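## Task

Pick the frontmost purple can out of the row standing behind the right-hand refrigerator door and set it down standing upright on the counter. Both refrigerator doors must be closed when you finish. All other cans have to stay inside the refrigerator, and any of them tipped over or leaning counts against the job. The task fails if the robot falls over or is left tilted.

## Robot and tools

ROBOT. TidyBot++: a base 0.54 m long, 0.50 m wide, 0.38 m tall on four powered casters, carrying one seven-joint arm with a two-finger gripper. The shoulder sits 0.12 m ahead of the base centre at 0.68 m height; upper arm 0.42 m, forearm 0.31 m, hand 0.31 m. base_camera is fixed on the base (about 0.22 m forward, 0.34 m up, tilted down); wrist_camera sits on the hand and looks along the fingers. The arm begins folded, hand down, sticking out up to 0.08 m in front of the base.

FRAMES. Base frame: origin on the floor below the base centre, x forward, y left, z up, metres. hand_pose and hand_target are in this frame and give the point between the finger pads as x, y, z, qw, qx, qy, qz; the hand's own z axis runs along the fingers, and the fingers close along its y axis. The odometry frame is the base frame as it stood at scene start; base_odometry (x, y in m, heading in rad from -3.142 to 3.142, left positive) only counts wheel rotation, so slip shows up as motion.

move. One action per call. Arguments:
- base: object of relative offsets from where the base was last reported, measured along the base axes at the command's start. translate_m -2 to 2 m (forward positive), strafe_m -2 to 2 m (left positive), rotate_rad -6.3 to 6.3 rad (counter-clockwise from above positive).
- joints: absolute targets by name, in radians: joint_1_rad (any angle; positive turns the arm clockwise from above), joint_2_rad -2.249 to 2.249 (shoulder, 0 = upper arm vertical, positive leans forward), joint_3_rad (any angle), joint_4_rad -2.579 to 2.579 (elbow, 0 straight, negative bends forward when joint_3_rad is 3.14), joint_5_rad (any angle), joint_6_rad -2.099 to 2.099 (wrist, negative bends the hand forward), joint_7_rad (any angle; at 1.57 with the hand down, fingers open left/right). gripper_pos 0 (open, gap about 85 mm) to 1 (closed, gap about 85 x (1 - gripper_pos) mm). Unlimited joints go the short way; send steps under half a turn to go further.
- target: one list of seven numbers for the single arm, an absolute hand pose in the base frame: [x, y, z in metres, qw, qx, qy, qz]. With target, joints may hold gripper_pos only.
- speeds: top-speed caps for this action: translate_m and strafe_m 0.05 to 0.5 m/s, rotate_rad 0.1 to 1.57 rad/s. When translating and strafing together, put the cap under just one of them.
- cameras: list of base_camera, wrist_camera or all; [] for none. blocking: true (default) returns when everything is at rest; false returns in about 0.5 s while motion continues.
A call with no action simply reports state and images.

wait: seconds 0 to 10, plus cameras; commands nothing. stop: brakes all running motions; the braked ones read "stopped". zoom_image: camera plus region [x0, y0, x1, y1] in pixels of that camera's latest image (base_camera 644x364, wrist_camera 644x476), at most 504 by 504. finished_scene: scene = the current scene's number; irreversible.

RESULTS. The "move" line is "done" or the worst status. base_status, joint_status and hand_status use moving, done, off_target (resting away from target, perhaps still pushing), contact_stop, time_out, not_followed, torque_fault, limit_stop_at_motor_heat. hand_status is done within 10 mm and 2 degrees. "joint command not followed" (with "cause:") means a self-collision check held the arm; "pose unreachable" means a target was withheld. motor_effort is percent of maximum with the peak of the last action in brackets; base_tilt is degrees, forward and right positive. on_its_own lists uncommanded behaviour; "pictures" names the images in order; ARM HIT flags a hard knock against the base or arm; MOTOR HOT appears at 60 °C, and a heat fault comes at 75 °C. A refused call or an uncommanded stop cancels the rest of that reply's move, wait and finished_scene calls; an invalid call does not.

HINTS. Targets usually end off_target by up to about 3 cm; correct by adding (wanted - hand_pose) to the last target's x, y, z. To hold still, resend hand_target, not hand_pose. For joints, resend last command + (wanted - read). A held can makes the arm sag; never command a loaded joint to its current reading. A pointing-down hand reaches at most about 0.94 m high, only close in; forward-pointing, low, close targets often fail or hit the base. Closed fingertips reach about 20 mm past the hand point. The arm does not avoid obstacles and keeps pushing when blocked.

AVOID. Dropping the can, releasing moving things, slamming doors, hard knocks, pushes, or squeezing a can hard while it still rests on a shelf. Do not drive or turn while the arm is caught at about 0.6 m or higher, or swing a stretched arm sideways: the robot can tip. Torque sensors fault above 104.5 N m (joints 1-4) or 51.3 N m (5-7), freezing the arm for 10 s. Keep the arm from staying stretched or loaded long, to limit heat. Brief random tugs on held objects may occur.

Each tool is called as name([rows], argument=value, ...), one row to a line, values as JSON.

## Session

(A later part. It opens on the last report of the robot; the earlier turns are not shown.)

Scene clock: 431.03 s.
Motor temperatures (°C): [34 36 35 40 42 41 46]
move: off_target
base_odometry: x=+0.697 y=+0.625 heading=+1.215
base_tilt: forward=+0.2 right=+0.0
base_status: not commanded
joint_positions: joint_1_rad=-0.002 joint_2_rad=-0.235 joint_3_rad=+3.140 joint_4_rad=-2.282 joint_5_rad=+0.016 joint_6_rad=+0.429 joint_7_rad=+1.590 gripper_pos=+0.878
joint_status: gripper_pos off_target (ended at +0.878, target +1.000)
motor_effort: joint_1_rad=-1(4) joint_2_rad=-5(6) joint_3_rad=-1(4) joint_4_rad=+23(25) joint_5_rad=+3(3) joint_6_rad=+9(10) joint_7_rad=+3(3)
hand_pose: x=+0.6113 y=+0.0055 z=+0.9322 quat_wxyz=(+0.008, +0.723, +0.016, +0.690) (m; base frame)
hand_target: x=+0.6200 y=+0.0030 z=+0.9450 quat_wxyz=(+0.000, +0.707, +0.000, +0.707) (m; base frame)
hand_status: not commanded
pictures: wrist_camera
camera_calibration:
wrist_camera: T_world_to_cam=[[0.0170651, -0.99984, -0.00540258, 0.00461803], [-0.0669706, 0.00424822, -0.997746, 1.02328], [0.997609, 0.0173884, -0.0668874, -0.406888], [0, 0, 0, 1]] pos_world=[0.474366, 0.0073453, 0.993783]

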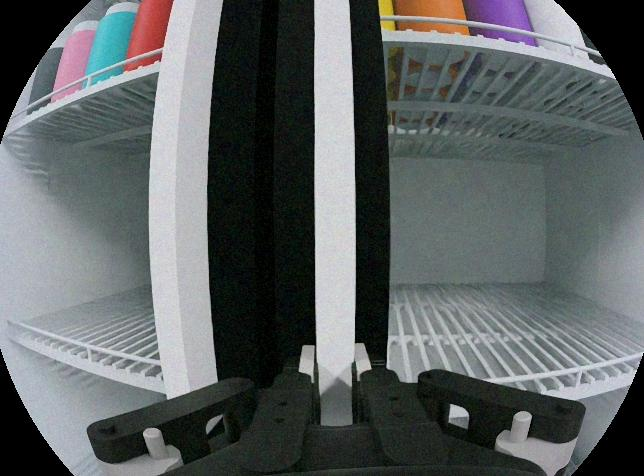

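move(base={"translate_m":-0.04}, speeds={"translate_m":0.1}, cameras=[])

move(base={"translate_m":-0.02}, speeds={"translate_m":0.1}, cameras=[])

move(base={"translate_m":-0.02}, speeds={"translate_m":0.1}, cameras=["wrist_camera"])

Scene clock: 463.43 s.
Motor temperatures (°C): [34 36 35 40 42 41 46]
move: done
base_odometry: x=+0.683 y=+0.588 heading=+1.215
base_tilt: forward=+0.3 right=+0.0
base_status: done
joint_positions: joint_1_rad=-0.002 joint_2_rad=-0.144 joint_3_rad=+3.140 joint_4_rad=-2.218 joint_5_rad=+0.016 joint_6_rad=+0.457 joint_7_rad=+1.590 gripper_pos=+0.879
joint_status: not commanded
motor_effort: joint_1_rad=+0(2) joint_2_rad=-25(27) joint_3_rad=-1(3) joint_4_rad=+7(23) joint_5_rad=+2(3) joint_6_rad=+5(8) joint_7_rad=+3(3)
hand_pose: x=+0.6448 y=+0.0056 z=+0.9325 quat_wxyz=(+0.008, +0.723, +0.016, +0.691) (m; base frame)
hand_target: x=+0.6200 y=+0.0030 z=+0.9450 quat_wxyz=(+0.000, +0.707, +0.000, +0.707) (m; base frame)
hand_status: not commanded
pictures: none
No camera images: "cameras" was empty.

Scene clock: 464.37 s.
Motor temperatures (°C): [34 36 35 40 42 41 46]
move: done
base_odometry: x=+0.676 y=+0.569 heading=+1.216
base_tilt: forward=+0.2 right=+0.0
base_status: done
joint_positions: joint_1_rad=+0.000 joint_2_rad=-0.203 joint_3_rad=+3.138 joint_4_rad=-2.271 joint_5_rad=+0.016 joint_6_rad=+0.460 joint_7_rad=+1.590 gripper_pos=+0.880
joint_status: not commanded
motor_effort: joint_1_rad=+1(4) joint_2_rad=-13(29) joint_3_rad=+0(5) joint_4_rad=+17(22) joint_5_rad=+3(4) joint_6_rad=+9(10) joint_7_rad=+2(3)
hand_pose: x=+0.6214 y=+0.0051 z=+0.9321 quat_wxyz=(+0.008, +0.720, +0.016, +0.694) (m; base frame)
hand_target: x=+0.6200 y=+0.0030 z=+0.9450 quat_wxyz=(+0.000, +0.707, +0.000, +0.707) (m; base frame)
hand_status: not commanded
pictures: none
No camera images: "cameras" was empty.

Scene clock: 465.17 s.
Motor temperatures (°C): [34 36 35 40 42 41 46]
move: done
base_odometry: x=+0.670 y=+0.550 heading=+1.216
base_tilt: forward=+0.2 right=+0.0
base_status: done
joint_positions: joint_1_rad=+0.002 joint_2_rad=-0.202 joint_3_rad=+3.140 joint_4_rad=-2.270 joint_5_rad=+0.016 joint_6_rad=+0.460 joint_7_rad=+1.590 gripper_pos=+0.880
joint_status: not commanded
motor_effort: joint_1_rad=+0(2) joint_2_rad=-14(17) joint_3_rad=-1(3) joint_4_rad=+18(22) joint_5_rad=+3(4) joint_6_rad=+9(11) joint_7_rad=+3(4)
hand_pose: x=+0.6220 y=+0.0038 z=+0.9321 quat_wxyz=(+0.009, +0.720, +0.015, +0.693) (m; base frame)
hand_target: x=+0.6200 y=+0.0030 z=+0.9450 quat_wxyz=(+0.000, +0.707, +0.000, +0.707) (m; base frame)
hand_status: not commanded
pictures: wrist_camera
camera_calibration:
wrist_camera: T_world_to_cam=[[0.0137281, -0.999888, -0.00598578, 0.00536546], [-0.0577023, 0.00518416, -0.99832, 1.01866], [0.998239, 0.0140504, -0.0576247, -0.426586], [0, 0, 0, 1]] pos_world=[0.48454, 0.0060777, 0.992396]

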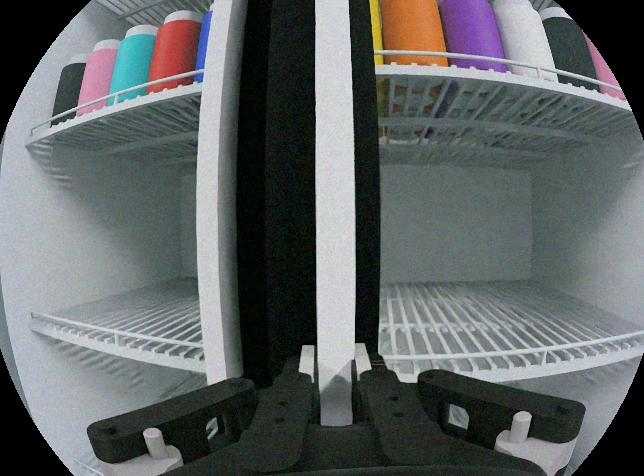

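move(base={"translate_m":-0.070,"strafe_m":-0.134,"rotate_rad":0.2}, speeds={"translate_m":0.15,"rotate_rad":0.2}, cameras=[])

move(base={"translate_m":-0.070,"strafe_m":-0.134,"rotate_rad":0.2}, speeds={"translate_m":0.15,"rotate_rad":0.2}, cameras=["wrist_camera","base_camera"])

Scene clock: 471.67 s.
Motor temperatures (°C): [34 36 35 40 42 41 46]
move: done
base_odometry: x=+0.771 y=+0.438 heading=+1.416
base_tilt: forward=+0.2 right=+0.0
base_status: done
joint_positions: joint_1_rad=+0.005 joint_2_rad=-0.200 joint_3_rad=+3.139 joint_4_rad=-2.269 joint_5_rad=+0.014 joint_6_rad=+0.460 joint_7_rad=+1.590 gripper_pos=+0.880
joint_status: not commanded
motor_effort: joint_1_rad=-1(5) joint_2_rad=-14(16) joint_3_rad=-1(5) joint_4_rad=+18(22) joint_5_rad=+3(5) joint_6_rad=+9(11) joint_7_rad=+3(3)
hand_pose: x=+0.6226 y=+0.0024 z=+0.9321 quat_wxyz=(+0.010, +0.720, +0.013, +0.693) (m; base frame)
hand_target: x=+0.6200 y=+0.0030 z=+0.9450 quat_wxyz=(+0.000, +0.707, +0.000, +0.707) (m; base frame)
hand_status: not commanded
pictures: none
No camera images: "cameras" was empty.

Scene clock: 473.30 s.
Motor temperatures (°C): [34 36 35 40 42 41 46]
move: done
base_odometry: x=+0.893 y=+0.348 heading=+1.616
base_tilt: forward=+0.2 right=+0.0
base_status: done
joint_positions: joint_1_rad=+0.007 joint_2_rad=-0.199 joint_3_rad=+3.139 joint_4_rad=-2.268 joint_5_rad=+0.012 joint_6_rad=+0.460 joint_7_rad=+1.590 gripper_pos=+0.880
joint_status: not commanded
motor_effort: joint_1_rad=+1(5) joint_2_rad=-12(17) joint_3_rad=+0(5) joint_4_rad=+17(22) joint_5_rad=+3(5) joint_6_rad=+8(12) joint_7_rad=+3(3)
hand_pose: x=+0.6229 y=+0.0012 z=+0.9321 quat_wxyz=(+0.010, +0.720, +0.012, +0.693) (m; base frame)
hand_target: x=+0.6200 y=+0.0030 z=+0.9450 quat_wxyz=(+0.000, +0.707, +0.000, +0.707) (m; base frame)
hand_status: not commanded
pictures: base_camera, wrist_camera
camera_calibration:
wrist_camera: T_world_to_cam=[[0.00773205, -0.999931, -0.00886201, 0.00914857], [-0.0579179, 0.00839957, -0.998286, 1.01886], [0.998291, 0.00823207, -0.0578489, -0.427295], [0, 0, 0, 1]] pos_world=[0.485504, 0.0041075, 0.992472]

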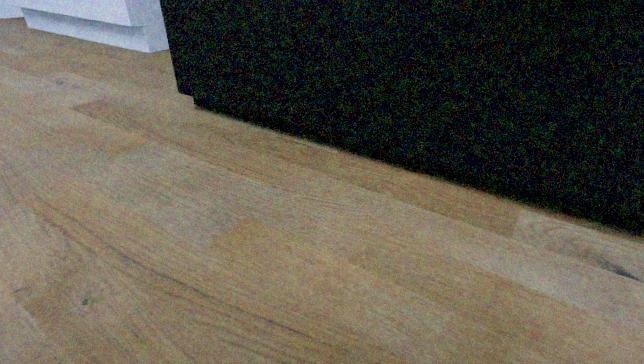

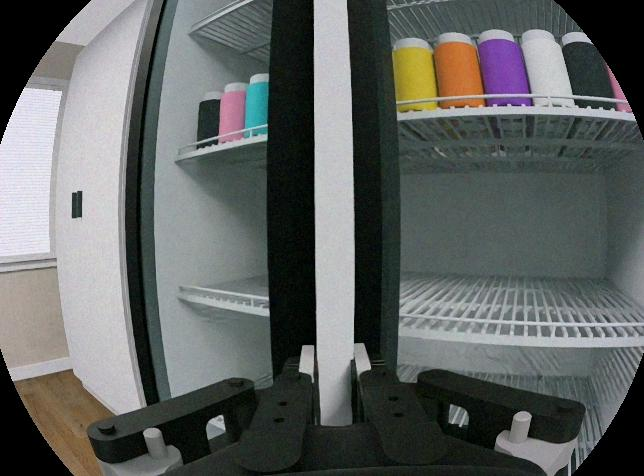

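move(base={"translate_m":-0.070,"strafe_m":-0.134,"rotate_rad":0.2}, speeds={"translate_m":0.15,"rotate_rad":0.2}, cameras=[])

move(target=[0.80,0.10,0.85,0,0.7071,0,0.7071], joints={"gripper_pos":0.7}, base={"translate_m":0.1}, blocking=false, cameras=["wrist_camera"])

move(target=[0.86,0.0,0.85,0,0.7071,0,0.7071], blocking=false, cameras=["wrist_camera"])

wait(seconds=1.5, cameras=["wrist_camera"])

Scene clock: 516.27 s.
Motor temperatures (°C): [34 36 35 40 42 41 46]
move: done
base_odometry: x=+1.030 y=+0.284 heading=+1.817
base_tilt: forward=+0.2 right=+0.0
base_status: done
joint_positions: joint_1_rad=+0.007 joint_2_rad=-0.199 joint_3_rad=+3.137 joint_4_rad=-2.268 joint_5_rad=+0.011 joint_6_rad=+0.460 joint_7_rad=+1.590 gripper_pos=+0.880
joint_status: not commanded
motor_effort: joint_1_rad=+0(5) joint_2_rad=-12(16) joint_3_rad=+0(6) joint_4_rad=+18(22) joint_5_rad=+2(5) joint_6_rad=+8(11) joint_7_rad=+3(3)
hand_pose: x=+0.6230 y=+0.0016 z=+0.9321 quat_wxyz=(+0.010, +0.720, +0.011, +0.693) (m; base frame)
hand_target: x=+0.6200 y=+0.0030 z=+0.9450 quat_wxyz=(+0.000, +0.707, +0.000, +0.707) (m; base frame)
hand_status: not commanded
pictures: none
No camera images: "cameras" was empty.

Scene clock: 516.77 s.
Motor temperatures (°C): [34 36 35 40 42 41 46]
move: moving
base_odometry: x=+1.014 y=+0.347 heading=+1.816
base_tilt: forward=+0.2 right=+0.0
base_status: translate_m moving
joint_positions: joint_1_rad=-0.037 joint_2_rad=-0.136 joint_3_rad=+3.159 joint_4_rad=-2.240 joint_5_rad=-0.028 joint_6_rad=+0.498 joint_7_rad=+1.598 gripper_pos=+0.700
joint_status: gripper_pos moving
motor_effort: joint_1_rad=-2(4) joint_2_rad=-11(13) joint_3_rad=-2(4) joint_4_rad=+19(23) joint_5_rad=+2(3) joint_6_rad=+7(11) joint_7_rad=+0(2)
hand_pose: x=+0.6441 y=+0.0074 z=+0.9280 quat_wxyz=(-0.002, +0.719, +0.003, +0.695) (m; base frame)
hand_target: x=+0.6652 y=+0.0177 z=+0.9358 quat_wxyz=(-0.012, +0.707, -0.004, +0.708) (m; base frame)
hand_status: moving (0.197 m and 2.1 deg from the pose sent, 0.219 m and 2.8 deg at the start)
pictures: wrist_camera
camera_calibration:
wrist_camera: T_world_to_cam=[[0.012463, -0.999171, -0.0387537, 0.0398123], [-0.0551038, 0.0380115, -0.997757, 1.01343], [0.998403, 0.0145706, -0.0545843, -0.451895], [0, 0, 0, 1]] pos_world=[0.506521, 0.00784148, 0.988038]

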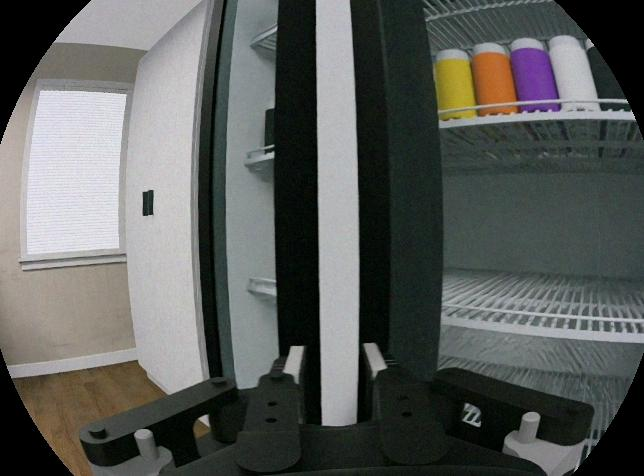

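Scene clock: 517.27 s.
Motor temperatures (°C): [34 36 35 40 42 41 46]
move: moving
base_odometry: x=+1.005 y=+0.381 heading=+1.816
base_tilt: forward=+0.2 right=+0.0
base_status: translate_m moving
joint_positions: joint_1_rad=-0.017 joint_2_rad=+0.222 joint_3_rad=+3.229 joint_4_rad=-2.010 joint_5_rad=-0.044 joint_6_rad=+0.640 joint_7_rad=+1.585 gripper_pos=+0.700
joint_status: all done
motor_effort: joint_1_rad=-17(17) joint_2_rad=-20(20) joint_3_rad=-16(17) joint_4_rad=+18(19) joint_5_rad=+10(10) joint_6_rad=+5(7) joint_7_rad=+1(1)
hand_pose: x=+0.7701 y=-0.0476 z=+0.8929 quat_wxyz=(+0.033, +0.713, -0.035, +0.699) (m; base frame)
hand_target: x=+0.7842 y=+0.0562 z=+0.8894 quat_wxyz=(-0.031, +0.705, +0.029, +0.708) (m; base frame)
hand_status: moving (0.110 m and 5.6 deg from the pose sent, 0.230 m and 2.1 deg at the start)
pictures: wrist_camera
camera_calibration:
wrist_camera: T_world_to_cam=[[-0.0896018, -0.995135, -0.0409654, 0.0626984], [-0.0360782, 0.0443469, -0.998365, 0.973632], [0.995324, -0.0879773, -0.0398763, -0.594391], [0, 0, 0, 1]] pos_world=[0.632356, -0.0330771, 0.950906]

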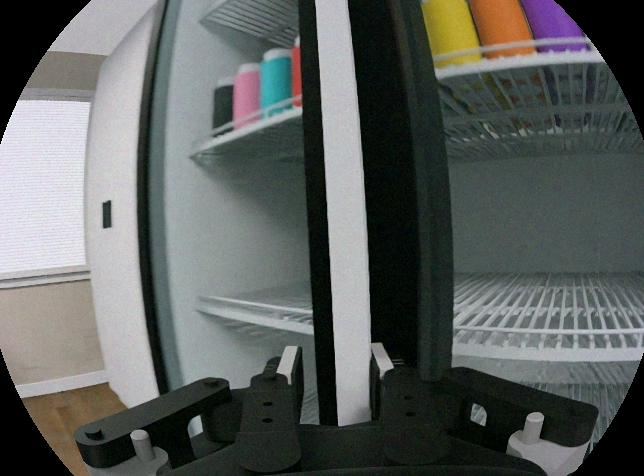

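Scene clock: 518.33 s.
Motor temperatures (°C): [34 36 35 40 42 41 46]
earlier move: off_target
base_odometry: x=+1.005 y=+0.381 heading=+1.817
base_tilt: forward=+0.3 right=+0.0
base_status: done
joint_positions: joint_1_rad=-0.020 joint_2_rad=+0.487 joint_3_rad=+3.150 joint_4_rad=-1.842 joint_5_rad=-0.012 joint_6_rad=+0.651 joint_7_rad=+1.585 gripper_pos=+0.700
joint_status: all done
motor_effort: joint_1_rad=+1(17) joint_2_rad=-34(38) joint_3_rad=+1(17) joint_4_rad=+17(19) joint_5_rad=+0(10) joint_6_rad=+9(10) joint_7_rad=+0(1)
hand_pose: x=+0.8537 y=+0.0087 z=+0.8039 quat_wxyz=(+0.001, +0.744, +0.005, +0.668) (m; base frame)
hand_target: x=+0.8600 y=+0.0000 z=+0.8500 quat_wxyz=(+0.000, +0.707, +0.000, +0.707) (m; base frame)
hand_status: off_target (0.047 m and 6.2 deg from the pose sent, 0.230 m and 2.1 deg at the start)
wait: 1.07 of 1.5 s (the move ended)
pictures: wrist_camera
camera_calibration:
wrist_camera: T_world_to_cam=[[0.00817215, -0.999492, -0.030821, 0.031073], [-0.12695, 0.0295356, -0.991469, 0.957462], [0.991875, 0.0120152, -0.126644, -0.604437], [0, 0, 0, 1]] pos_world=[0.720823, 0.0100404, 0.873704]

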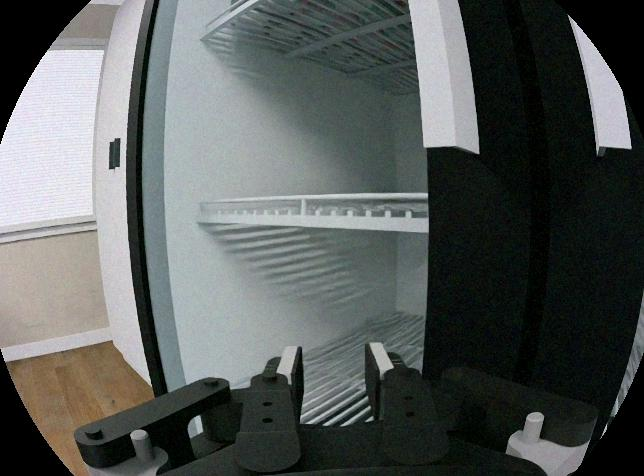

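move(target=[0.62,0.003,0.92,0,0.7071,0,0.7071], base={"translate_m":-0.1}, cameras=[])

move(base={"translate_m":0.305,"strafe_m":0.324,"rotate_rad":-0.601}, speeds={"rotate_rad":0.8}, cameras=["wrist_camera"])

Scene clock: 528.53 s.
Motor temperatures (°C): [34 36 35 40 42 41 46]
move: off_target
base_odometry: x=+1.030 y=+0.284 heading=+1.817
base_tilt: forward=+0.2 right=+0.0
base_status: done
joint_positions: joint_1_rad=-0.019 joint_2_rad=-0.150 joint_3_rad=+3.150 joint_4_rad=-2.314 joint_5_rad=-0.012 joint_6_rad=+0.651 joint_7_rad=+1.585 gripper_pos=+0.700
joint_status: not commanded
motor_effort: joint_1_rad=+0(2) joint_2_rad=-13(38) joint_3_rad=+1(2) joint_4_rad=+19(20) joint_5_rad=+1(1) joint_6_rad=+9(10) joint_7_rad=+0(1)
hand_pose: x=+0.6276 y=+0.0047 z=+0.9398 quat_wxyz=(-0.001, +0.687, +0.002, +0.727) (m; base frame)
hand_target: x=+0.6200 y=+0.0030 z=+0.9200 quat_wxyz=(+0.000, +0.707, +0.000, +0.707) (m; base frame)
hand_status: off_target (0.021 m and 3.3 deg from the pose sent, 0.261 m and 6.2 deg at the start)
pictures: none
No camera images: "cameras" was empty.

Scene clock: 530.73 s.
Motor temperatures (°C): [34 36 35 40 42 41 46]
move: done
base_odometry: x=+0.641 y=+0.501 heading=+1.215
base_tilt: forward=+0.2 right=+0.0
base_status: done
joint_positions: joint_1_rad=-0.015 joint_2_rad=-0.154 joint_3_rad=+3.144 joint_4_rad=-2.315 joint_5_rad=-0.012 joint_6_rad=+0.651 joint_7_rad=+1.585 gripper_pos=+0.700
joint_status: not commanded
motor_effort: joint_1_rad=+1(3) joint_2_rad=-12(16) joint_3_rad=+1(2) joint_4_rad=+20(20) joint_5_rad=+0(1) joint_6_rad=+9(10) joint_7_rad=+0(1)
hand_pose: x=+0.6264 y=+0.0057 z=+0.9412 quat_wxyz=(-0.001, +0.686, +0.003, +0.728) (m; base frame)
hand_target: x=+0.6200 y=+0.0030 z=+0.9200 quat_wxyz=(+0.000, +0.707, +0.000, +0.707) (m; base frame)
hand_status: not commanded
pictures: wrist_camera
camera_calibration:
wrist_camera: T_world_to_cam=[[0.0147329, -0.999274, -0.035127, 0.0340985], [0.0399968, 0.0356917, -0.998562, 0.966843], [0.999091, 0.0133067, 0.0404936, -0.523337], [0, 0, 0, 1]] pos_world=[0.483688, 0.00652935, 0.987843]

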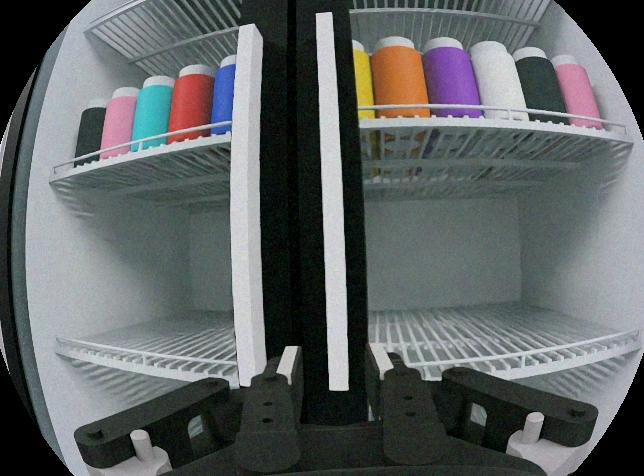

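move(target=[0.615,0.003,0.90,0,0.7071,0,0.7071], cameras=["wrist_camera"])

move(base={"translate_m":0.095,"strafe_m":-0.008}, speeds={"translate_m":0.2}, cameras=["wrist_camera"])

Scene clock: 534.50 s.
Motor temperatures (°C): [34 36 35 40 42 41 46]
move: done
base_odometry: x=+0.641 y=+0.501 heading=+1.215
base_tilt: forward=+0.2 right=+0.0
base_status: not commanded
joint_positions: joint_1_rad=-0.015 joint_2_rad=-0.146 joint_3_rad=+3.144 joint_4_rad=-2.380 joint_5_rad=-0.012 joint_6_rad=+0.660 joint_7_rad=+1.585 gripper_pos=+0.700
joint_status: not commanded
motor_effort: joint_1_rad=+0(2) joint_2_rad=-13(14) joint_3_rad=+1(2) joint_4_rad=+18(20) joint_5_rad=+1(1) joint_6_rad=+9(10) joint_7_rad=-1(1)
hand_pose: x=+0.6167 y=+0.0056 z=+0.9033 quat_wxyz=(-0.001, +0.708, +0.004, +0.706) (m; base frame)
hand_target: x=+0.6150 y=+0.0030 z=+0.9000 quat_wxyz=(+0.000, +0.707, +0.000, +0.707) (m; base frame)
hand_status: done (0.005 m and 0.5 deg from the pose sent, 0.043 m and 3.5 deg at the start)
pictures: wrist_camera
camera_calibration:
wrist_camera: T_world_to_cam=[[0.0124264, -0.999307, -0.0350733, 0.034147], [-0.0237344, 0.0347714, -0.999113, 0.969266], [0.999641, 0.0132479, -0.0232859, -0.454904], [0, 0, 0, 1]] pos_world=[0.477322, 0.00644716, 0.959011]

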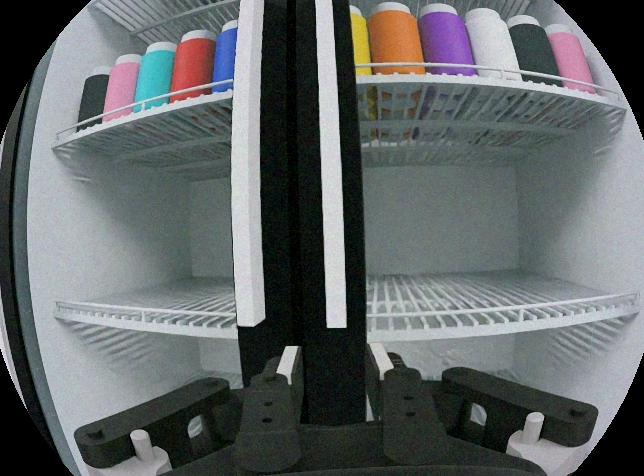

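Scene clock: 535.70 s.
Motor temperatures (°C): [34 36 35 40 42 41 46]
move: done
base_odometry: x=+0.682 y=+0.588 heading=+1.215
base_tilt: forward=+0.2 right=+0.0
base_status: done
joint_positions: joint_1_rad=-0.015 joint_2_rad=-0.139 joint_3_rad=+3.144 joint_4_rad=-2.380 joint_5_rad=-0.012 joint_6_rad=+0.660 joint_7_rad=+1.585 gripper_pos=+0.700
joint_status: not commanded
motor_effort: joint_1_rad=+1(2) joint_2_rad=-13(15) joint_3_rad=+0(2) joint_4_rad=+19(20) joint_5_rad=+1(1) joint_6_rad=+9(10) joint_7_rad=+0(1)
hand_pose: x=+0.6183 y=+0.0056 z=+0.8995 quat_wxyz=(-0.001, +0.711, +0.004, +0.703) (m; base frame)
hand_target: x=+0.6150 y=+0.0030 z=+0.9000 quat_wxyz=(+0.000, +0.707, +0.000, +0.707) (m; base frame)
hand_status: not commanded
pictures: wrist_camera
camera_calibration:
wrist_camera: T_world_to_cam=[[0.0121576, -0.999312, -0.035051, 0.0341632], [-0.0313963, 0.0346548, -0.998906, 0.970019], [0.999433, 0.0132448, -0.0309534, -0.449554], [0, 0, 0, 1]] pos_world=[0.479339, 0.00647809, 0.956241]

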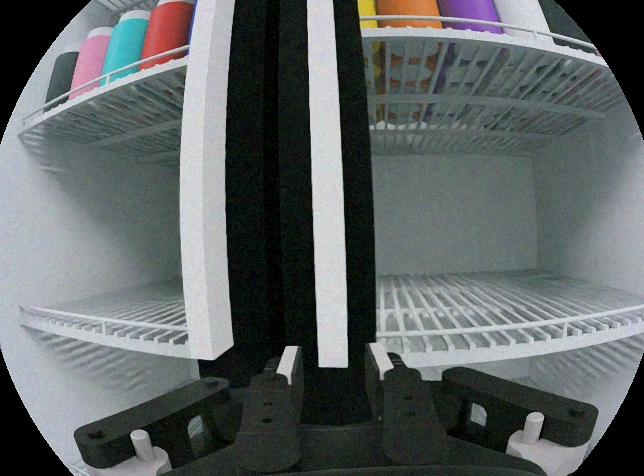

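move(target=[0.615,0.003,0.923,0,0.7071,0,0.7071], cameras=[])

move(base={"translate_m":0.042,"strafe_m":-0.003}, speeds={"translate_m":0.1}, cameras=[])

move(joints={"gripper_pos":1.0}, cameras=["wrist_camera"])

Scene clock: 540.50 s.
Motor temperatures (°C): [34 36 35 40 42 41 46]
move: done
base_odometry: x=+0.682 y=+0.588 heading=+1.215
base_tilt: forward=+0.2 right=+0.0
base_status: not commanded
joint_positions: joint_1_rad=-0.015 joint_2_rad=-0.170 joint_3_rad=+3.144 joint_4_rad=-2.357 joint_5_rad=-0.012 joint_6_rad=+0.617 joint_7_rad=+1.585 gripper_pos=+0.700
joint_status: not commanded
motor_effort: joint_1_rad=+1(2) joint_2_rad=-12(14) joint_3_rad=+1(1) joint_4_rad=+19(20) joint_5_rad=+0(1) joint_6_rad=+9(10) joint_7_rad=+0(1)
hand_pose: x=+0.6156 y=+0.0057 z=+0.9155 quat_wxyz=(-0.001, +0.706, +0.004, +0.708) (m; base frame)
hand_target: x=+0.6150 y=+0.0030 z=+0.9230 quat_wxyz=(+0.000, +0.707, +0.000, +0.707) (m; base frame)
hand_status: done (0.008 m and 0.4 deg from the pose sent, 0.024 m and 0.8 deg at the start)
pictures: none
No camera images: "cameras" was empty.

Scene clock: 541.63 s.
Motor temperatures (°C): [34 36 35 40 42 41 46]
move: done
base_odometry: x=+0.699 y=+0.626 heading=+1.215
base_tilt: forward=+0.2 right=+0.0
base_status: done
joint_positions: joint_1_rad=-0.015 joint_2_rad=-0.179 joint_3_rad=+3.144 joint_4_rad=-2.356 joint_5_rad=-0.012 joint_6_rad=+0.617 joint_7_rad=+1.585 gripper_pos=+0.700
joint_status: not commanded
motor_effort: joint_1_rad=+1(2) joint_2_rad=-11(15) joint_3_rad=+1(2) joint_4_rad=+21(27) joint_5_rad=+0(1) joint_6_rad=+10(12) joint_7_rad=+1(1)
hand_pose: x=+0.6139 y=+0.0058 z=+0.9201 quat_wxyz=(-0.001, +0.703, +0.004, +0.711) (m; base frame)
hand_target: x=+0.6150 y=+0.0030 z=+0.9230 quat_wxyz=(+0.000, +0.707, +0.000, +0.707) (m; base frame)
hand_status: not commanded
pictures: none
No camera images: "cameras" was empty.

Scene clock: 542.33 s.
Motor temperatures (°C): [34 36 35 40 42 41 46]
move: off_target
base_odometry: x=+0.699 y=+0.626 heading=+1.215
base_tilt: forward=+0.2 right=+0.0
base_status: not commanded
joint_positions: joint_1_rad=-0.012 joint_2_rad=-0.179 joint_3_rad=+3.137 joint_4_rad=-2.356 joint_5_rad=-0.012 joint_6_rad=+0.617 joint_7_rad=+1.585 gripper_pos=+0.879
joint_status: gripper_pos off_target (ended at +0.879, target +1.000)
motor_effort: joint_1_rad=+1(8) joint_2_rad=-11(12) joint_3_rad=+2(8) joint_4_rad=+20(23) joint_5_rad=+0(4) joint_6_rad=+10(11) joint_7_rad=+1(1)
hand_pose: x=+0.6137 y=+0.0081 z=+0.9201 quat_wxyz=(-0.002, +0.703, +0.006, +0.711) (m; base frame)
hand_target: x=+0.6150 y=+0.0030 z=+0.9230 quat_wxyz=(+0.000, +0.707, +0.000, +0.707) (m; base frame)
hand_status: not commanded
pictures: wrist_camera
camera_calibration:
wrist_camera: T_world_to_cam=[[0.0175826, -0.999261, -0.034173, 0.033249], [-0.00951032, 0.0340096, -0.999376, 0.977369], [0.9998, 0.0178966, -0.00890531, -0.464893], [0, 0, 0, 1]] pos_world=[0.47351, 0.00830448, 0.973756]

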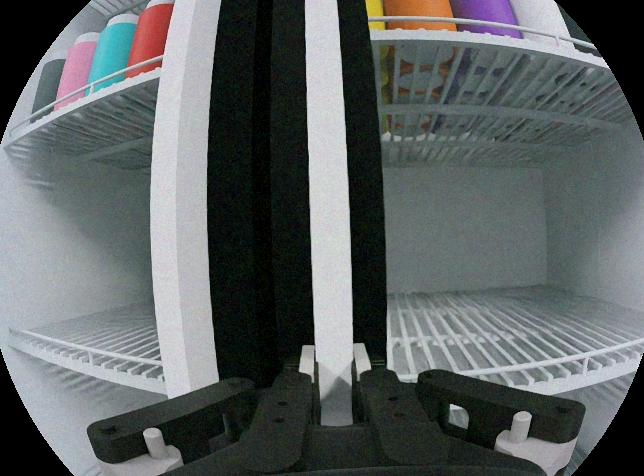

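move(base={"translate_m":-0.04}, speeds={"translate_m":0.1}, cameras=[])

move(base={"translate_m":-0.04}, speeds={"translate_m":0.1}, cameras=[])

move(base={"translate_m":-0.070,"strafe_m":-0.134,"rotate_rad":0.2}, speeds={"translate_m":0.15,"rotate_rad":0.2}, cameras=[])

move(base={"translate_m":-0.070,"strafe_m":-0.134,"rotate_rad":0.2}, speeds={"translate_m":0.15,"rotate_rad":0.2}, cameras=[])

move(base={"translate_m":-0.070,"strafe_m":-0.134,"rotate_rad":0.2}, speeds={"translate_m":0.15,"rotate_rad":0.2}, cameras=[])

move(base={"translate_m":-0.070,"strafe_m":-0.134,"rotate_rad":0.2}, speeds={"translate_m":0.15,"rotate_rad":0.2}, cameras=["wrist_camera"])

move(target=[0.59,0.03,0.84,0,0.7071,0,0.7071], joints={"gripper_pos":0.65}, blocking=false, cameras=["wrist_camera"])

move(target=[0.80,0.10,0.85,0,0.7071,0,0.7071], blocking=false, cameras=["wrist_camera"])

move(target=[0.90,-0.04,0.87,0,0.7071,0,0.7071], base={"translate_m":0.12}, blocking=false, cameras=["wrist_camera"])

wait(seconds=1.5, cameras=["wrist_camera"])

Scene clock: 555.40 s.
Motor temperatures (°C): [34 36 35 40 42 41 46]
move: done
base_odometry: x=+0.685 y=+0.589 heading=+1.216
base_tilt: forward=+0.2 right=+0.0
base_status: done
joint_positions: joint_1_rad=-0.011 joint_2_rad=-0.160 joint_3_rad=+3.135 joint_4_rad=-2.338 joint_5_rad=-0.012 joint_6_rad=+0.616 joint_7_rad=+1.585 gripper_pos=+0.880
joint_status: not commanded
motor_effort: joint_1_rad=+1(2) joint_2_rad=-15(30) joint_3_rad=+1(2) joint_4_rad=+19(21) joint_5_rad=+0(2) joint_6_rad=+10(12) joint_7_rad=+1(1)
hand_pose: x=+0.6212 y=+0.0083 z=+0.9202 quat_wxyz=(-0.002, +0.704, +0.006, +0.710) (m; base frame)
hand_target: x=+0.6150 y=+0.0030 z=+0.9230 quat_wxyz=(+0.000, +0.707, +0.000, +0.707) (m; base frame)
hand_status: not commanded
pictures: none
No camera images: "cameras" was empty.

Scene clock: 556.37 s.
Motor temperatures (°C): [34 36 35 40 42 41 46]
move: done
base_odometry: x=+0.671 y=+0.551 heading=+1.216
base_tilt: forward=+0.2 right=+0.0
base_status: done
joint_positions: joint_1_rad=-0.007 joint_2_rad=-0.161 joint_3_rad=+3.135 joint_4_rad=-2.339 joint_5_rad=-0.012 joint_6_rad=+0.615 joint_7_rad=+1.585 gripper_pos=+0.880
joint_status: not commanded
motor_effort: joint_1_rad=-2(3) joint_2_rad=-17(19) joint_3_rad=-1(3) joint_4_rad=+20(22) joint_5_rad=+2(2) joint_6_rad=+11(12) joint_7_rad=+1(1)
hand_pose: x=+0.6210 y=+0.0059 z=+0.9200 quat_wxyz=(+0.000, +0.704, +0.004, +0.710) (m; base frame)
hand_target: x=+0.6150 y=+0.0030 z=+0.9230 quat_wxyz=(+0.000, +0.707, +0.000, +0.707) (m; base frame)
hand_status: not commanded
pictures: none
No camera images: "cameras" was empty.

Scene clock: 558.00 s.
Motor temperatures (°C): [34 36 35 40 42 41 46]
move: done
base_odometry: x=+0.773 y=+0.439 heading=+1.416
base_tilt: forward=+0.2 right=+0.0
base_status: done
joint_positions: joint_1_rad=+0.000 joint_2_rad=-0.161 joint_3_rad=+3.134 joint_4_rad=-2.339 joint_5_rad=-0.012 joint_6_rad=+0.615 joint_7_rad=+1.585 gripper_pos=+0.880
joint_status: not commanded
motor_effort: joint_1_rad=-1(4) joint_2_rad=-15(18) joint_3_rad=-1(5) joint_4_rad=+19(23) joint_5_rad=+1(3) joint_6_rad=+10(12) joint_7_rad=+1(2)
hand_pose: x=+0.6209 y=+0.0036 z=+0.9201 quat_wxyz=(+0.001, +0.704, +0.002, +0.710) (m; base frame)
hand_target: x=+0.6150 y=+0.0030 z=+0.9230 quat_wxyz=(+0.000, +0.707, +0.000, +0.707) (m; base frame)
hand_status: not commanded
pictures: none
No camera images: "cameras" was empty.

Scene clock: 559.63 s.
Motor temperatures (°C): [34 36 35 40 42 41 46]
move: done
base_odometry: x=+0.894 y=+0.349 heading=+1.616
base_tilt: forward=+0.2 right=+0.0
base_status: done
joint_positions: joint_1_rad=+0.002 joint_2_rad=-0.161 joint_3_rad=+3.135 joint_4_rad=-2.339 joint_5_rad=-0.012 joint_6_rad=+0.614 joint_7_rad=+1.585 gripper_pos=+0.880
joint_status: not commanded
motor_effort: joint_1_rad=+0(4) joint_2_rad=-15(19) joint_3_rad=-1(5) joint_4_rad=+18(23) joint_5_rad=+1(4) joint_6_rad=+10(12) joint_7_rad=+0(1)
hand_pose: x=+0.6208 y=+0.0017 z=+0.9201 quat_wxyz=(+0.003, +0.704, +0.001, +0.710) (m; base frame)
hand_target: x=+0.6150 y=+0.0030 z=+0.9230 quat_wxyz=(+0.000, +0.707, +0.000, +0.707) (m; base frame)
hand_status: not commanded
pictures: none
No camera images: "cameras" was empty.

Scene clock: 561.30 s.
Motor temperatures (°C): [34 36 35 40 42 41 46]
move: done
base_odometry: x=+1.031 y=+0.285 heading=+1.817
base_tilt: forward=+0.2 right=+0.0
base_status: done
joint_positions: joint_1_rad=+0.003 joint_2_rad=-0.162 joint_3_rad=+3.134 joint_4_rad=-2.339 joint_5_rad=-0.012 joint_6_rad=+0.614 joint_7_rad=+1.585 gripper_pos=+0.880
joint_status: not commanded
motor_effort: joint_1_rad=+0(5) joint_2_rad=-14(19) joint_3_rad=+1(6) joint_4_rad=+19(22) joint_5_rad=+1(4) joint_6_rad=+10(12) joint_7_rad=+1(1)
hand_pose: x=+0.6208 y=+0.0016 z=+0.9201 quat_wxyz=(+0.003, +0.705, +0.001, +0.710) (m; base frame)
hand_target: x=+0.6150 y=+0.0030 z=+0.9230 quat_wxyz=(+0.000, +0.707, +0.000, +0.707) (m; base frame)
hand_status: not commanded
pictures: none
No camera images: "cameras" was empty.

Scene clock: 562.97 s.
Motor temperatures (°C): [34 36 35 40 42 41 46]
move: done
base_odometry: x=+1.178 y=+0.250 heading=+2.017
base_tilt: forward=+0.2 right=+0.0
base_status: done
joint_positions: joint_1_rad=+0.002 joint_2_rad=-0.162 joint_3_rad=+3.132 joint_4_rad=-2.339 joint_5_rad=-0.012 joint_6_rad=+0.614 joint_7_rad=+1.585 gripper_pos=+0.880
joint_status: not commanded
motor_effort: joint_1_rad=+2(5) joint_2_rad=-15(18) joint_3_rad=+2(6) joint_4_rad=+19(22) joint_5_rad=+0(4) joint_6_rad=+10(12) joint_7_rad=+0(1)
hand_pose: x=+0.6207 y=+0.0031 z=+0.9201 quat_wxyz=(+0.002, +0.705, +0.002, +0.710) (m; base frame)
hand_target: x=+0.6150 y=+0.0030 z=+0.9230 quat_wxyz=(+0.000, +0.707, +0.000, +0.707) (m; base frame)
hand_status: not commanded
pictures: wrist_camera
camera_calibration:
wrist_camera: T_world_to_cam=[[0.00711137, -0.99941, -0.0336015, 0.0341651], [-0.0126384, 0.0335099, -0.999358, 0.979515], [0.999895, 0.00753148, -0.0123927, -0.468568], [0, 0, 0, 1]] pos_world=[0.480655, 0.00485049, 0.974227]

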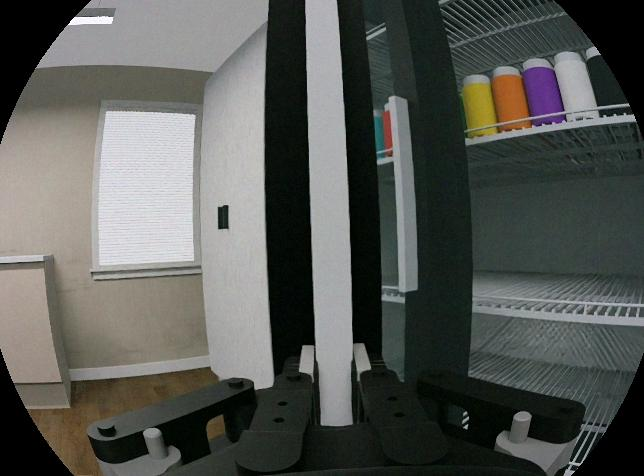

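Scene clock: 563.47 s.
Motor temperatures (°C): [34 36 35 40 42 41 46]
move: moving
base_odometry: x=+1.178 y=+0.250 heading=+2.017
base_tilt: forward=+0.2 right=+0.0
base_status: not commanded
joint_positions: joint_1_rad=-0.017 joint_2_rad=-0.127 joint_3_rad=+3.107 joint_4_rad=-2.434 joint_5_rad=-0.063 joint_6_rad=+0.742 joint_7_rad=+1.602 gripper_pos=+0.650
joint_status: gripper_pos moving
motor_effort: joint_1_rad=+0(2) joint_2_rad=-11(15) joint_3_rad=+0(2) joint_4_rad=+16(19) joint_5_rad=+1(1) joint_6_rad=+9(10) joint_7_rad=+1(1)
hand_pose: x=+0.6091 y=+0.0142 z=+0.8894 quat_wxyz=(-0.007, +0.706, -0.001, +0.709) (m; base frame)
hand_target: x=+0.6065 y=+0.0238 z=+0.8756 quat_wxyz=(-0.009, +0.706, +0.000, +0.708) (m; base frame)
hand_status: moving (0.055 m and 0.9 deg from the pose sent, 0.090 m and 0.5 deg at the start)
pictures: wrist_camera
camera_calibration:
wrist_camera: T_world_to_cam=[[0.0155207, -0.998589, -0.0507917, 0.0543939], [-0.0156955, 0.0505483, -0.998598, 0.94926], [0.999756, 0.0162961, -0.0148888, -0.455326], [0, 0, 0, 1]] pos_world=[0.46927, 0.0137538, 0.943913]

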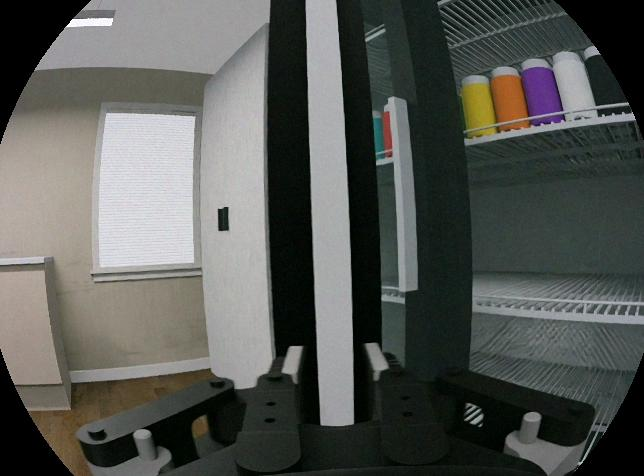

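Scene clock: 563.97 s.
Motor temperatures (°C): [34 36 35 40 42 41 46]
move: moving
base_odometry: x=+1.178 y=+0.250 heading=+2.017
base_tilt: forward=+0.2 right=+0.0
base_status: not commanded
joint_positions: joint_1_rad=-0.150 joint_2_rad=+0.125 joint_3_rad=+3.113 joint_4_rad=-2.559 joint_5_rad=-0.237 joint_6_rad=+0.786 joint_7_rad=+1.693 gripper_pos=+0.650
joint_status: all done
motor_effort: joint_1_rad=+0(2) joint_2_rad=-16(16) joint_3_rad=+0(2) joint_4_rad=+13(17) joint_5_rad=+1(1) joint_6_rad=+9(9) joint_7_rad=+0(1)
hand_pose: x=+0.6006 y=+0.0352 z=+0.7143 quat_wxyz=(+0.002, +0.816, +0.004, +0.578) (m; base frame)
hand_target: x=+0.5945 y=+0.0250 z=+0.6945 quat_wxyz=(+0.023, +0.827, -0.001, +0.561) (m; base frame)
hand_status: moving (0.250 m and 19.3 deg from the pose sent, 0.213 m and 0.9 deg at the start)
pictures: wrist_camera
camera_calibration:
wrist_camera: T_world_to_cam=[[-0.00172139, -0.999517, -0.0310198, 0.062926], [-0.349344, 0.0296665, -0.936525, 0.92999], [0.936993, 0.00922445, -0.349227, -0.173006], [0, 0, 0, 1]] pos_world=[0.487101, 0.036902, 0.812492]

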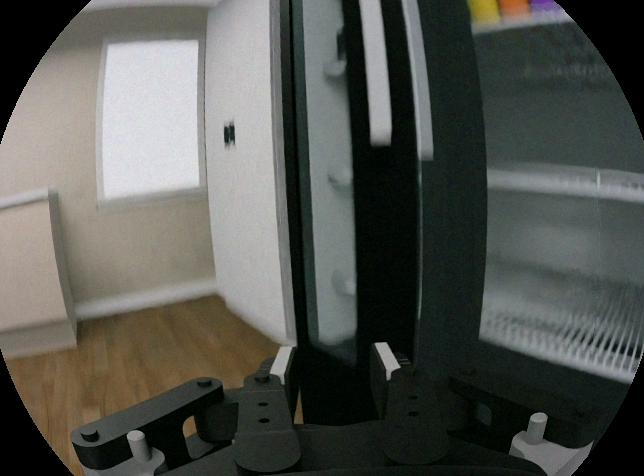

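Scene clock: 564.47 s.
Motor temperatures (°C): [34 36 35 40 42 41 46]
move: moving
base_odometry: x=+1.148 y=+0.314 heading=+2.017
base_tilt: forward=+0.2 right=+0.0
base_status: translate_m moving
joint_positions: joint_1_rad=-0.221 joint_2_rad=+0.387 joint_3_rad=+3.161 joint_4_rad=-2.481 joint_5_rad=-0.072 joint_6_rad=+0.786 joint_7_rad=+1.601 gripper_pos=+0.650
joint_status: not commanded
motor_effort: joint_1_rad=-1(2) joint_2_rad=-22(22) joint_3_rad=-1(2) joint_4_rad=+11(13) joint_5_rad=+1(2) joint_6_rad=+9(9) joint_7_rad=+1(1)
hand_pose: x=+0.6262 y=+0.0895 z=+0.6163 quat_wxyz=(-0.032, +0.860, +0.068, +0.504) (m; base frame)
hand_target: x=+0.6394 y=+0.1132 z=+0.6154 quat_wxyz=(-0.054, +0.858, +0.084, +0.505) (m; base frame)
hand_status: moving (0.395 m and 30.5 deg from the pose sent, 0.346 m and 19.3 deg at the start)
pictures: wrist_camera
camera_calibration:
wrist_camera: T_world_to_cam=[[0.135337, -0.990527, -0.0232297, 0.0227237], [-0.504633, -0.0487344, -0.861957, 0.90383], [0.85266, 0.128378, -0.506448, -0.0926707], [0, 0, 0, 1]] pos_world=[0.532044, 0.0784529, 0.732658]

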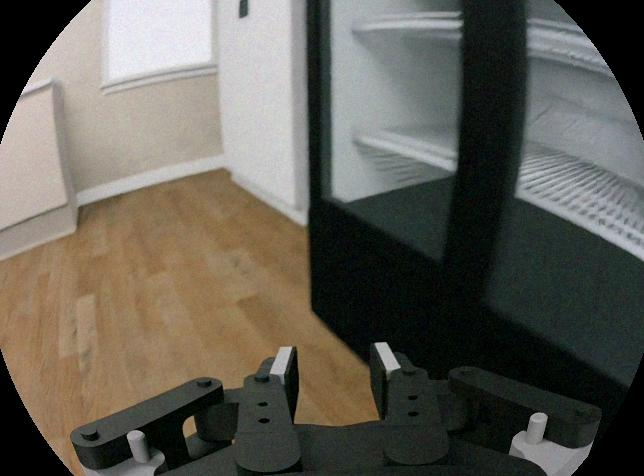

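Scene clock: 565.97 s.
Motor temperatures (°C): [34 36 35 40 42 41 46]
earlier move: moving
base_odometry: x=+1.127 y=+0.359 heading=+2.017
base_tilt: forward=+0.2 right=+0.0
base_status: done
joint_positions: joint_1_rad=+0.114 joint_2_rad=+0.531 joint_3_rad=+3.090 joint_4_rad=-1.667 joint_5_rad=+0.091 joint_6_rad=+0.665 joint_7_rad=+1.520 gripper_pos=+0.650
joint_status: not commanded
motor_effort: joint_1_rad=+2(5) joint_2_rad=-37(37) joint_3_rad=+0(3) joint_4_rad=+19(19) joint_5_rad=+0(2) joint_6_rad=+9(9) joint_7_rad=+0(1)
hand_pose: x=+0.8957 y=-0.0398 z=+0.8727 quat_wxyz=(+0.004, +0.693, -0.006, +0.720) (m; base frame)
hand_target: x=+0.9000 y=-0.0400 z=+0.8700 quat_wxyz=(+0.000, +0.707, +0.000, +0.707) (m; base frame)
hand_status: moving (0.005 m and 2.3 deg from the pose sent, 0.346 m and 19.3 deg at the start)
wait: 1.50 s; no rest
pictures: wrist_camera
camera_calibration:
wrist_camera: T_world_to_cam=[[-0.00574318, -0.999097, -0.0421076, 0.00660692], [0.0189752, 0.0419918, -0.998938, 0.908723], [0.999803, -0.00653608, 0.0187169, -0.771431], [0, 0, 0, 1]] pos_world=[0.754075, -0.0366001, 0.922475]

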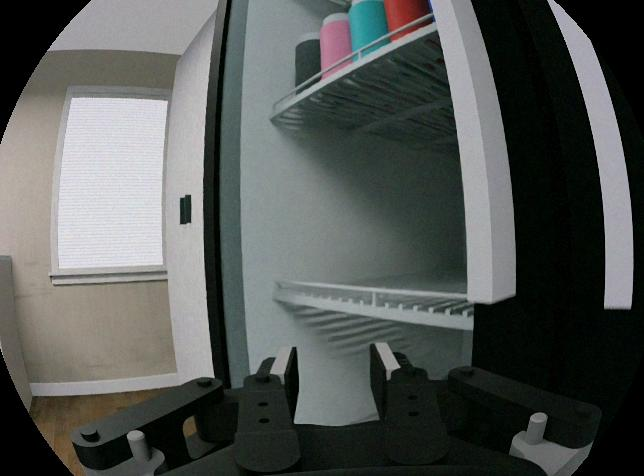

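move(target=[0.6,0.003,0.65,0,0.84,0,0.54], base={"translate_m":-0.1}, cameras=[])

move(base={"translate_m":0.14,"strafe_m":0.46,"rotate_rad":-0.80}, speeds={"rotate_rad":0.8}, cameras=["wrist_camera","base_camera"])

Scene clock: 577.57 s.
Motor temperatures (°C): [34 36 35 40 42 41 46]
earlier move: done
move: off_target
base_odometry: x=+1.170 y=+0.268 heading=+2.017
base_tilt: forward=+0.2 right=+0.0
base_status: done
joint_positions: joint_1_rad=+0.004 joint_2_rad=+0.320 joint_3_rad=+3.134 joint_4_rad=-2.555 joint_5_rad=+0.052 joint_6_rad=+0.830 joint_7_rad=+1.525 gripper_pos=+0.650
joint_status: not commanded
motor_effort: joint_1_rad=+2(2) joint_2_rad=-21(39) joint_3_rad=+1(1) joint_4_rad=+9(19) joint_5_rad=+0(1) joint_6_rad=+8(9) joint_7_rad=+1(1)
hand_pose: x=+0.6107 y=+0.0146 z=+0.6357 quat_wxyz=(-0.021, +0.853, +0.006, +0.521) (m; base frame)
hand_target: x=+0.6115 y=+0.0031 z=+0.6598 quat_wxyz=(+0.000, +0.834, +0.000, +0.552) (m; base frame)
hand_status: off_target (0.021 m and 3.7 deg from the pose sent, 0.372 m and 26.5 deg at the start; a joint's target at an end of its range on 59 of 59 steps)
pictures: none
No camera images: "cameras" was empty.

Scene clock: 580.03 s.
Motor temperatures (°C): [34 36 35 40 42 41 46]
move: done
base_odometry: x=+0.694 y=+0.196 heading=+1.217
base_tilt: forward=+0.2 right=+0.0
base_status: done
joint_positions: joint_1_rad=-0.004 joint_2_rad=+0.317 joint_3_rad=+3.141 joint_4_rad=-2.556 joint_5_rad=+0.047 joint_6_rad=+0.833 joint_7_rad=+1.525 gripper_pos=+0.650
joint_status: not commanded
motor_effort: joint_1_rad=+1(3) joint_2_rad=-20(21) joint_3_rad=+0(2) joint_4_rad=+10(11) joint_5_rad=+1(1) joint_6_rad=+8(9) joint_7_rad=+1(1)
hand_pose: x=+0.6107 y=+0.0144 z=+0.6375 quat_wxyz=(-0.020, +0.852, +0.005, +0.523) (m; base frame)
hand_target: x=+0.6115 y=+0.0031 z=+0.6598 quat_wxyz=(+0.000, +0.834, +0.000, +0.552) (m; base frame)
hand_status: not commanded
pictures: base_camera, wrist_camera
camera_calibration:
wrist_camera: T_world_to_cam=[[0.017279, -0.997658, -0.0661742, 0.0505367], [-0.472003, 0.0502061, -0.880166, 0.90088], [0.881428, 0.0464427, -0.47003, -0.0986421], [0, 0, 0, 1]] pos_world=[0.51129, 0.00976993, 0.749903]

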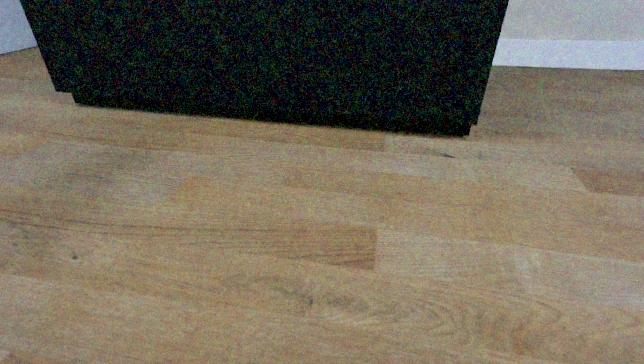

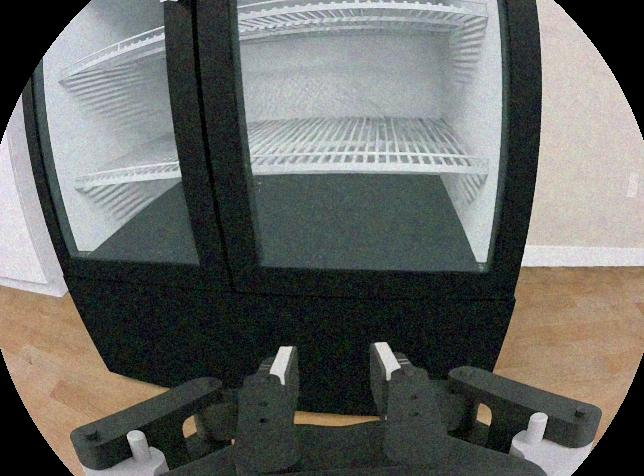

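move(target=[0.615,0.003,0.90,0,0.7071,0,0.7071], base={"translate_m":0.15,"strafe_m":0.155}, cameras=["wrist_camera"])

Scene clock: 601.67 s.
Motor temperatures (°C): [34 36 35 40 42 41 46]
move: off_target
base_odometry: x=+0.601 y=+0.391 heading=+1.217
base_tilt: forward=+0.2 right=+0.0
base_status: done
joint_positions: joint_1_rad=-0.004 joint_2_rad=-0.120 joint_3_rad=+3.141 joint_4_rad=-2.423 joint_5_rad=+0.044 joint_6_rad=+0.749 joint_7_rad=+1.536 gripper_pos=+0.650
joint_status: not commanded
motor_effort: joint_1_rad=+1(4) joint_2_rad=-13(21) joint_3_rad=+0(2) joint_4_rad=+18(19) joint_5_rad=+0(1) joint_6_rad=+9(10) joint_7_rad=+0(1)
hand_pose: x=+0.6136 y=+0.0130 z=+0.8944 quat_wxyz=(-0.013, +0.701, +0.011, +0.713) (m; base frame)
hand_target: x=+0.6150 y=+0.0030 z=+0.9000 quat_wxyz=(+0.000, +0.707, +0.000, +0.707) (m; base frame)
hand_status: off_target (0.012 m and 2.2 deg from the pose sent, 0.263 m and 27.1 deg at the start)
pictures: wrist_camera
camera_calibration:
wrist_camera: T_world_to_cam=[[0.0419676, -0.998266, -0.0412759, 0.0286774], [-0.0051983, 0.0410936, -0.999142, 0.948564], [0.999105, 0.0421462, -0.00346469, -0.469832], [0, 0, 0, 1]] pos_world=[0.473139, 0.00944944, 0.947306]

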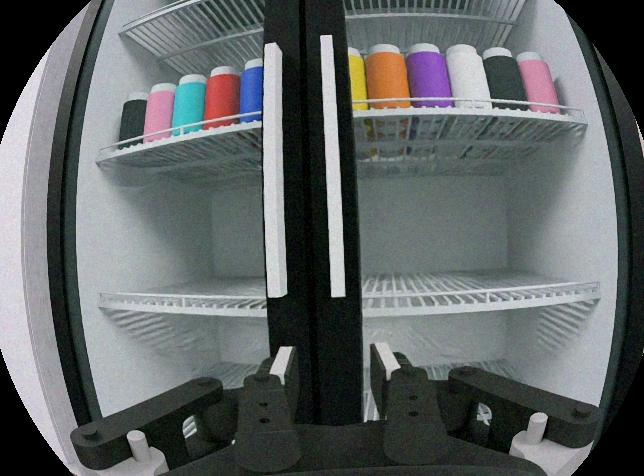

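move(target=[0.615,-0.003,0.911,0,0.7071,0,0.7071], base={"translate_m":0.21,"strafe_m":-0.008}, speeds={"translate_m":0.3}, cameras=["wrist_camera"])

Scene clock: 607.77 s.
Motor temperatures (°C): [34 36 35 40 42 41 46]
move: done
base_odometry: x=+0.681 y=+0.585 heading=+1.217
base_tilt: forward=+0.2 right=+0.0
base_status: done
joint_positions: joint_1_rad=-0.004 joint_2_rad=-0.156 joint_3_rad=+3.162 joint_4_rad=-2.395 joint_5_rad=+0.044 joint_6_rad=+0.692 joint_7_rad=+1.536 gripper_pos=+0.650
joint_status: not commanded
motor_effort: joint_1_rad=+1(2) joint_2_rad=-13(15) joint_3_rad=+0(2) joint_4_rad=+18(19) joint_5_rad=+0(1) joint_6_rad=+9(10) joint_7_rad=-1(1)
hand_pose: x=+0.6118 y=+0.0016 z=+0.9100 quat_wxyz=(-0.005, +0.699, +0.003, +0.715) (m; base frame)
hand_target: x=+0.6150 y=-0.0030 z=+0.9110 quat_wxyz=(+0.000, +0.707, +0.000, +0.707) (m; base frame)
hand_status: done (0.006 m and 1.5 deg from the pose sent, 0.023 m and 2.2 deg at the start)
pictures: wrist_camera
camera_calibration:
wrist_camera: T_world_to_cam=[[0.0199109, -0.998922, -0.0419335, 0.0321019], [0.00326058, 0.0420065, -0.999112, 0.959414], [0.999796, 0.0197565, 0.00409345, -0.474797], [0, 0, 0, 1]] pos_world=[0.470933, 0.00114603, 0.961852]

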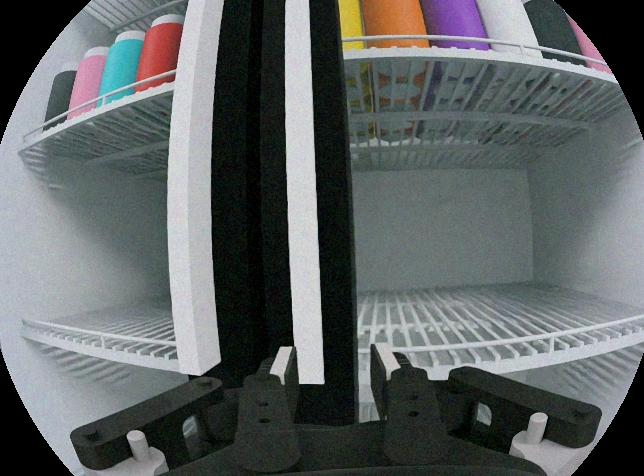

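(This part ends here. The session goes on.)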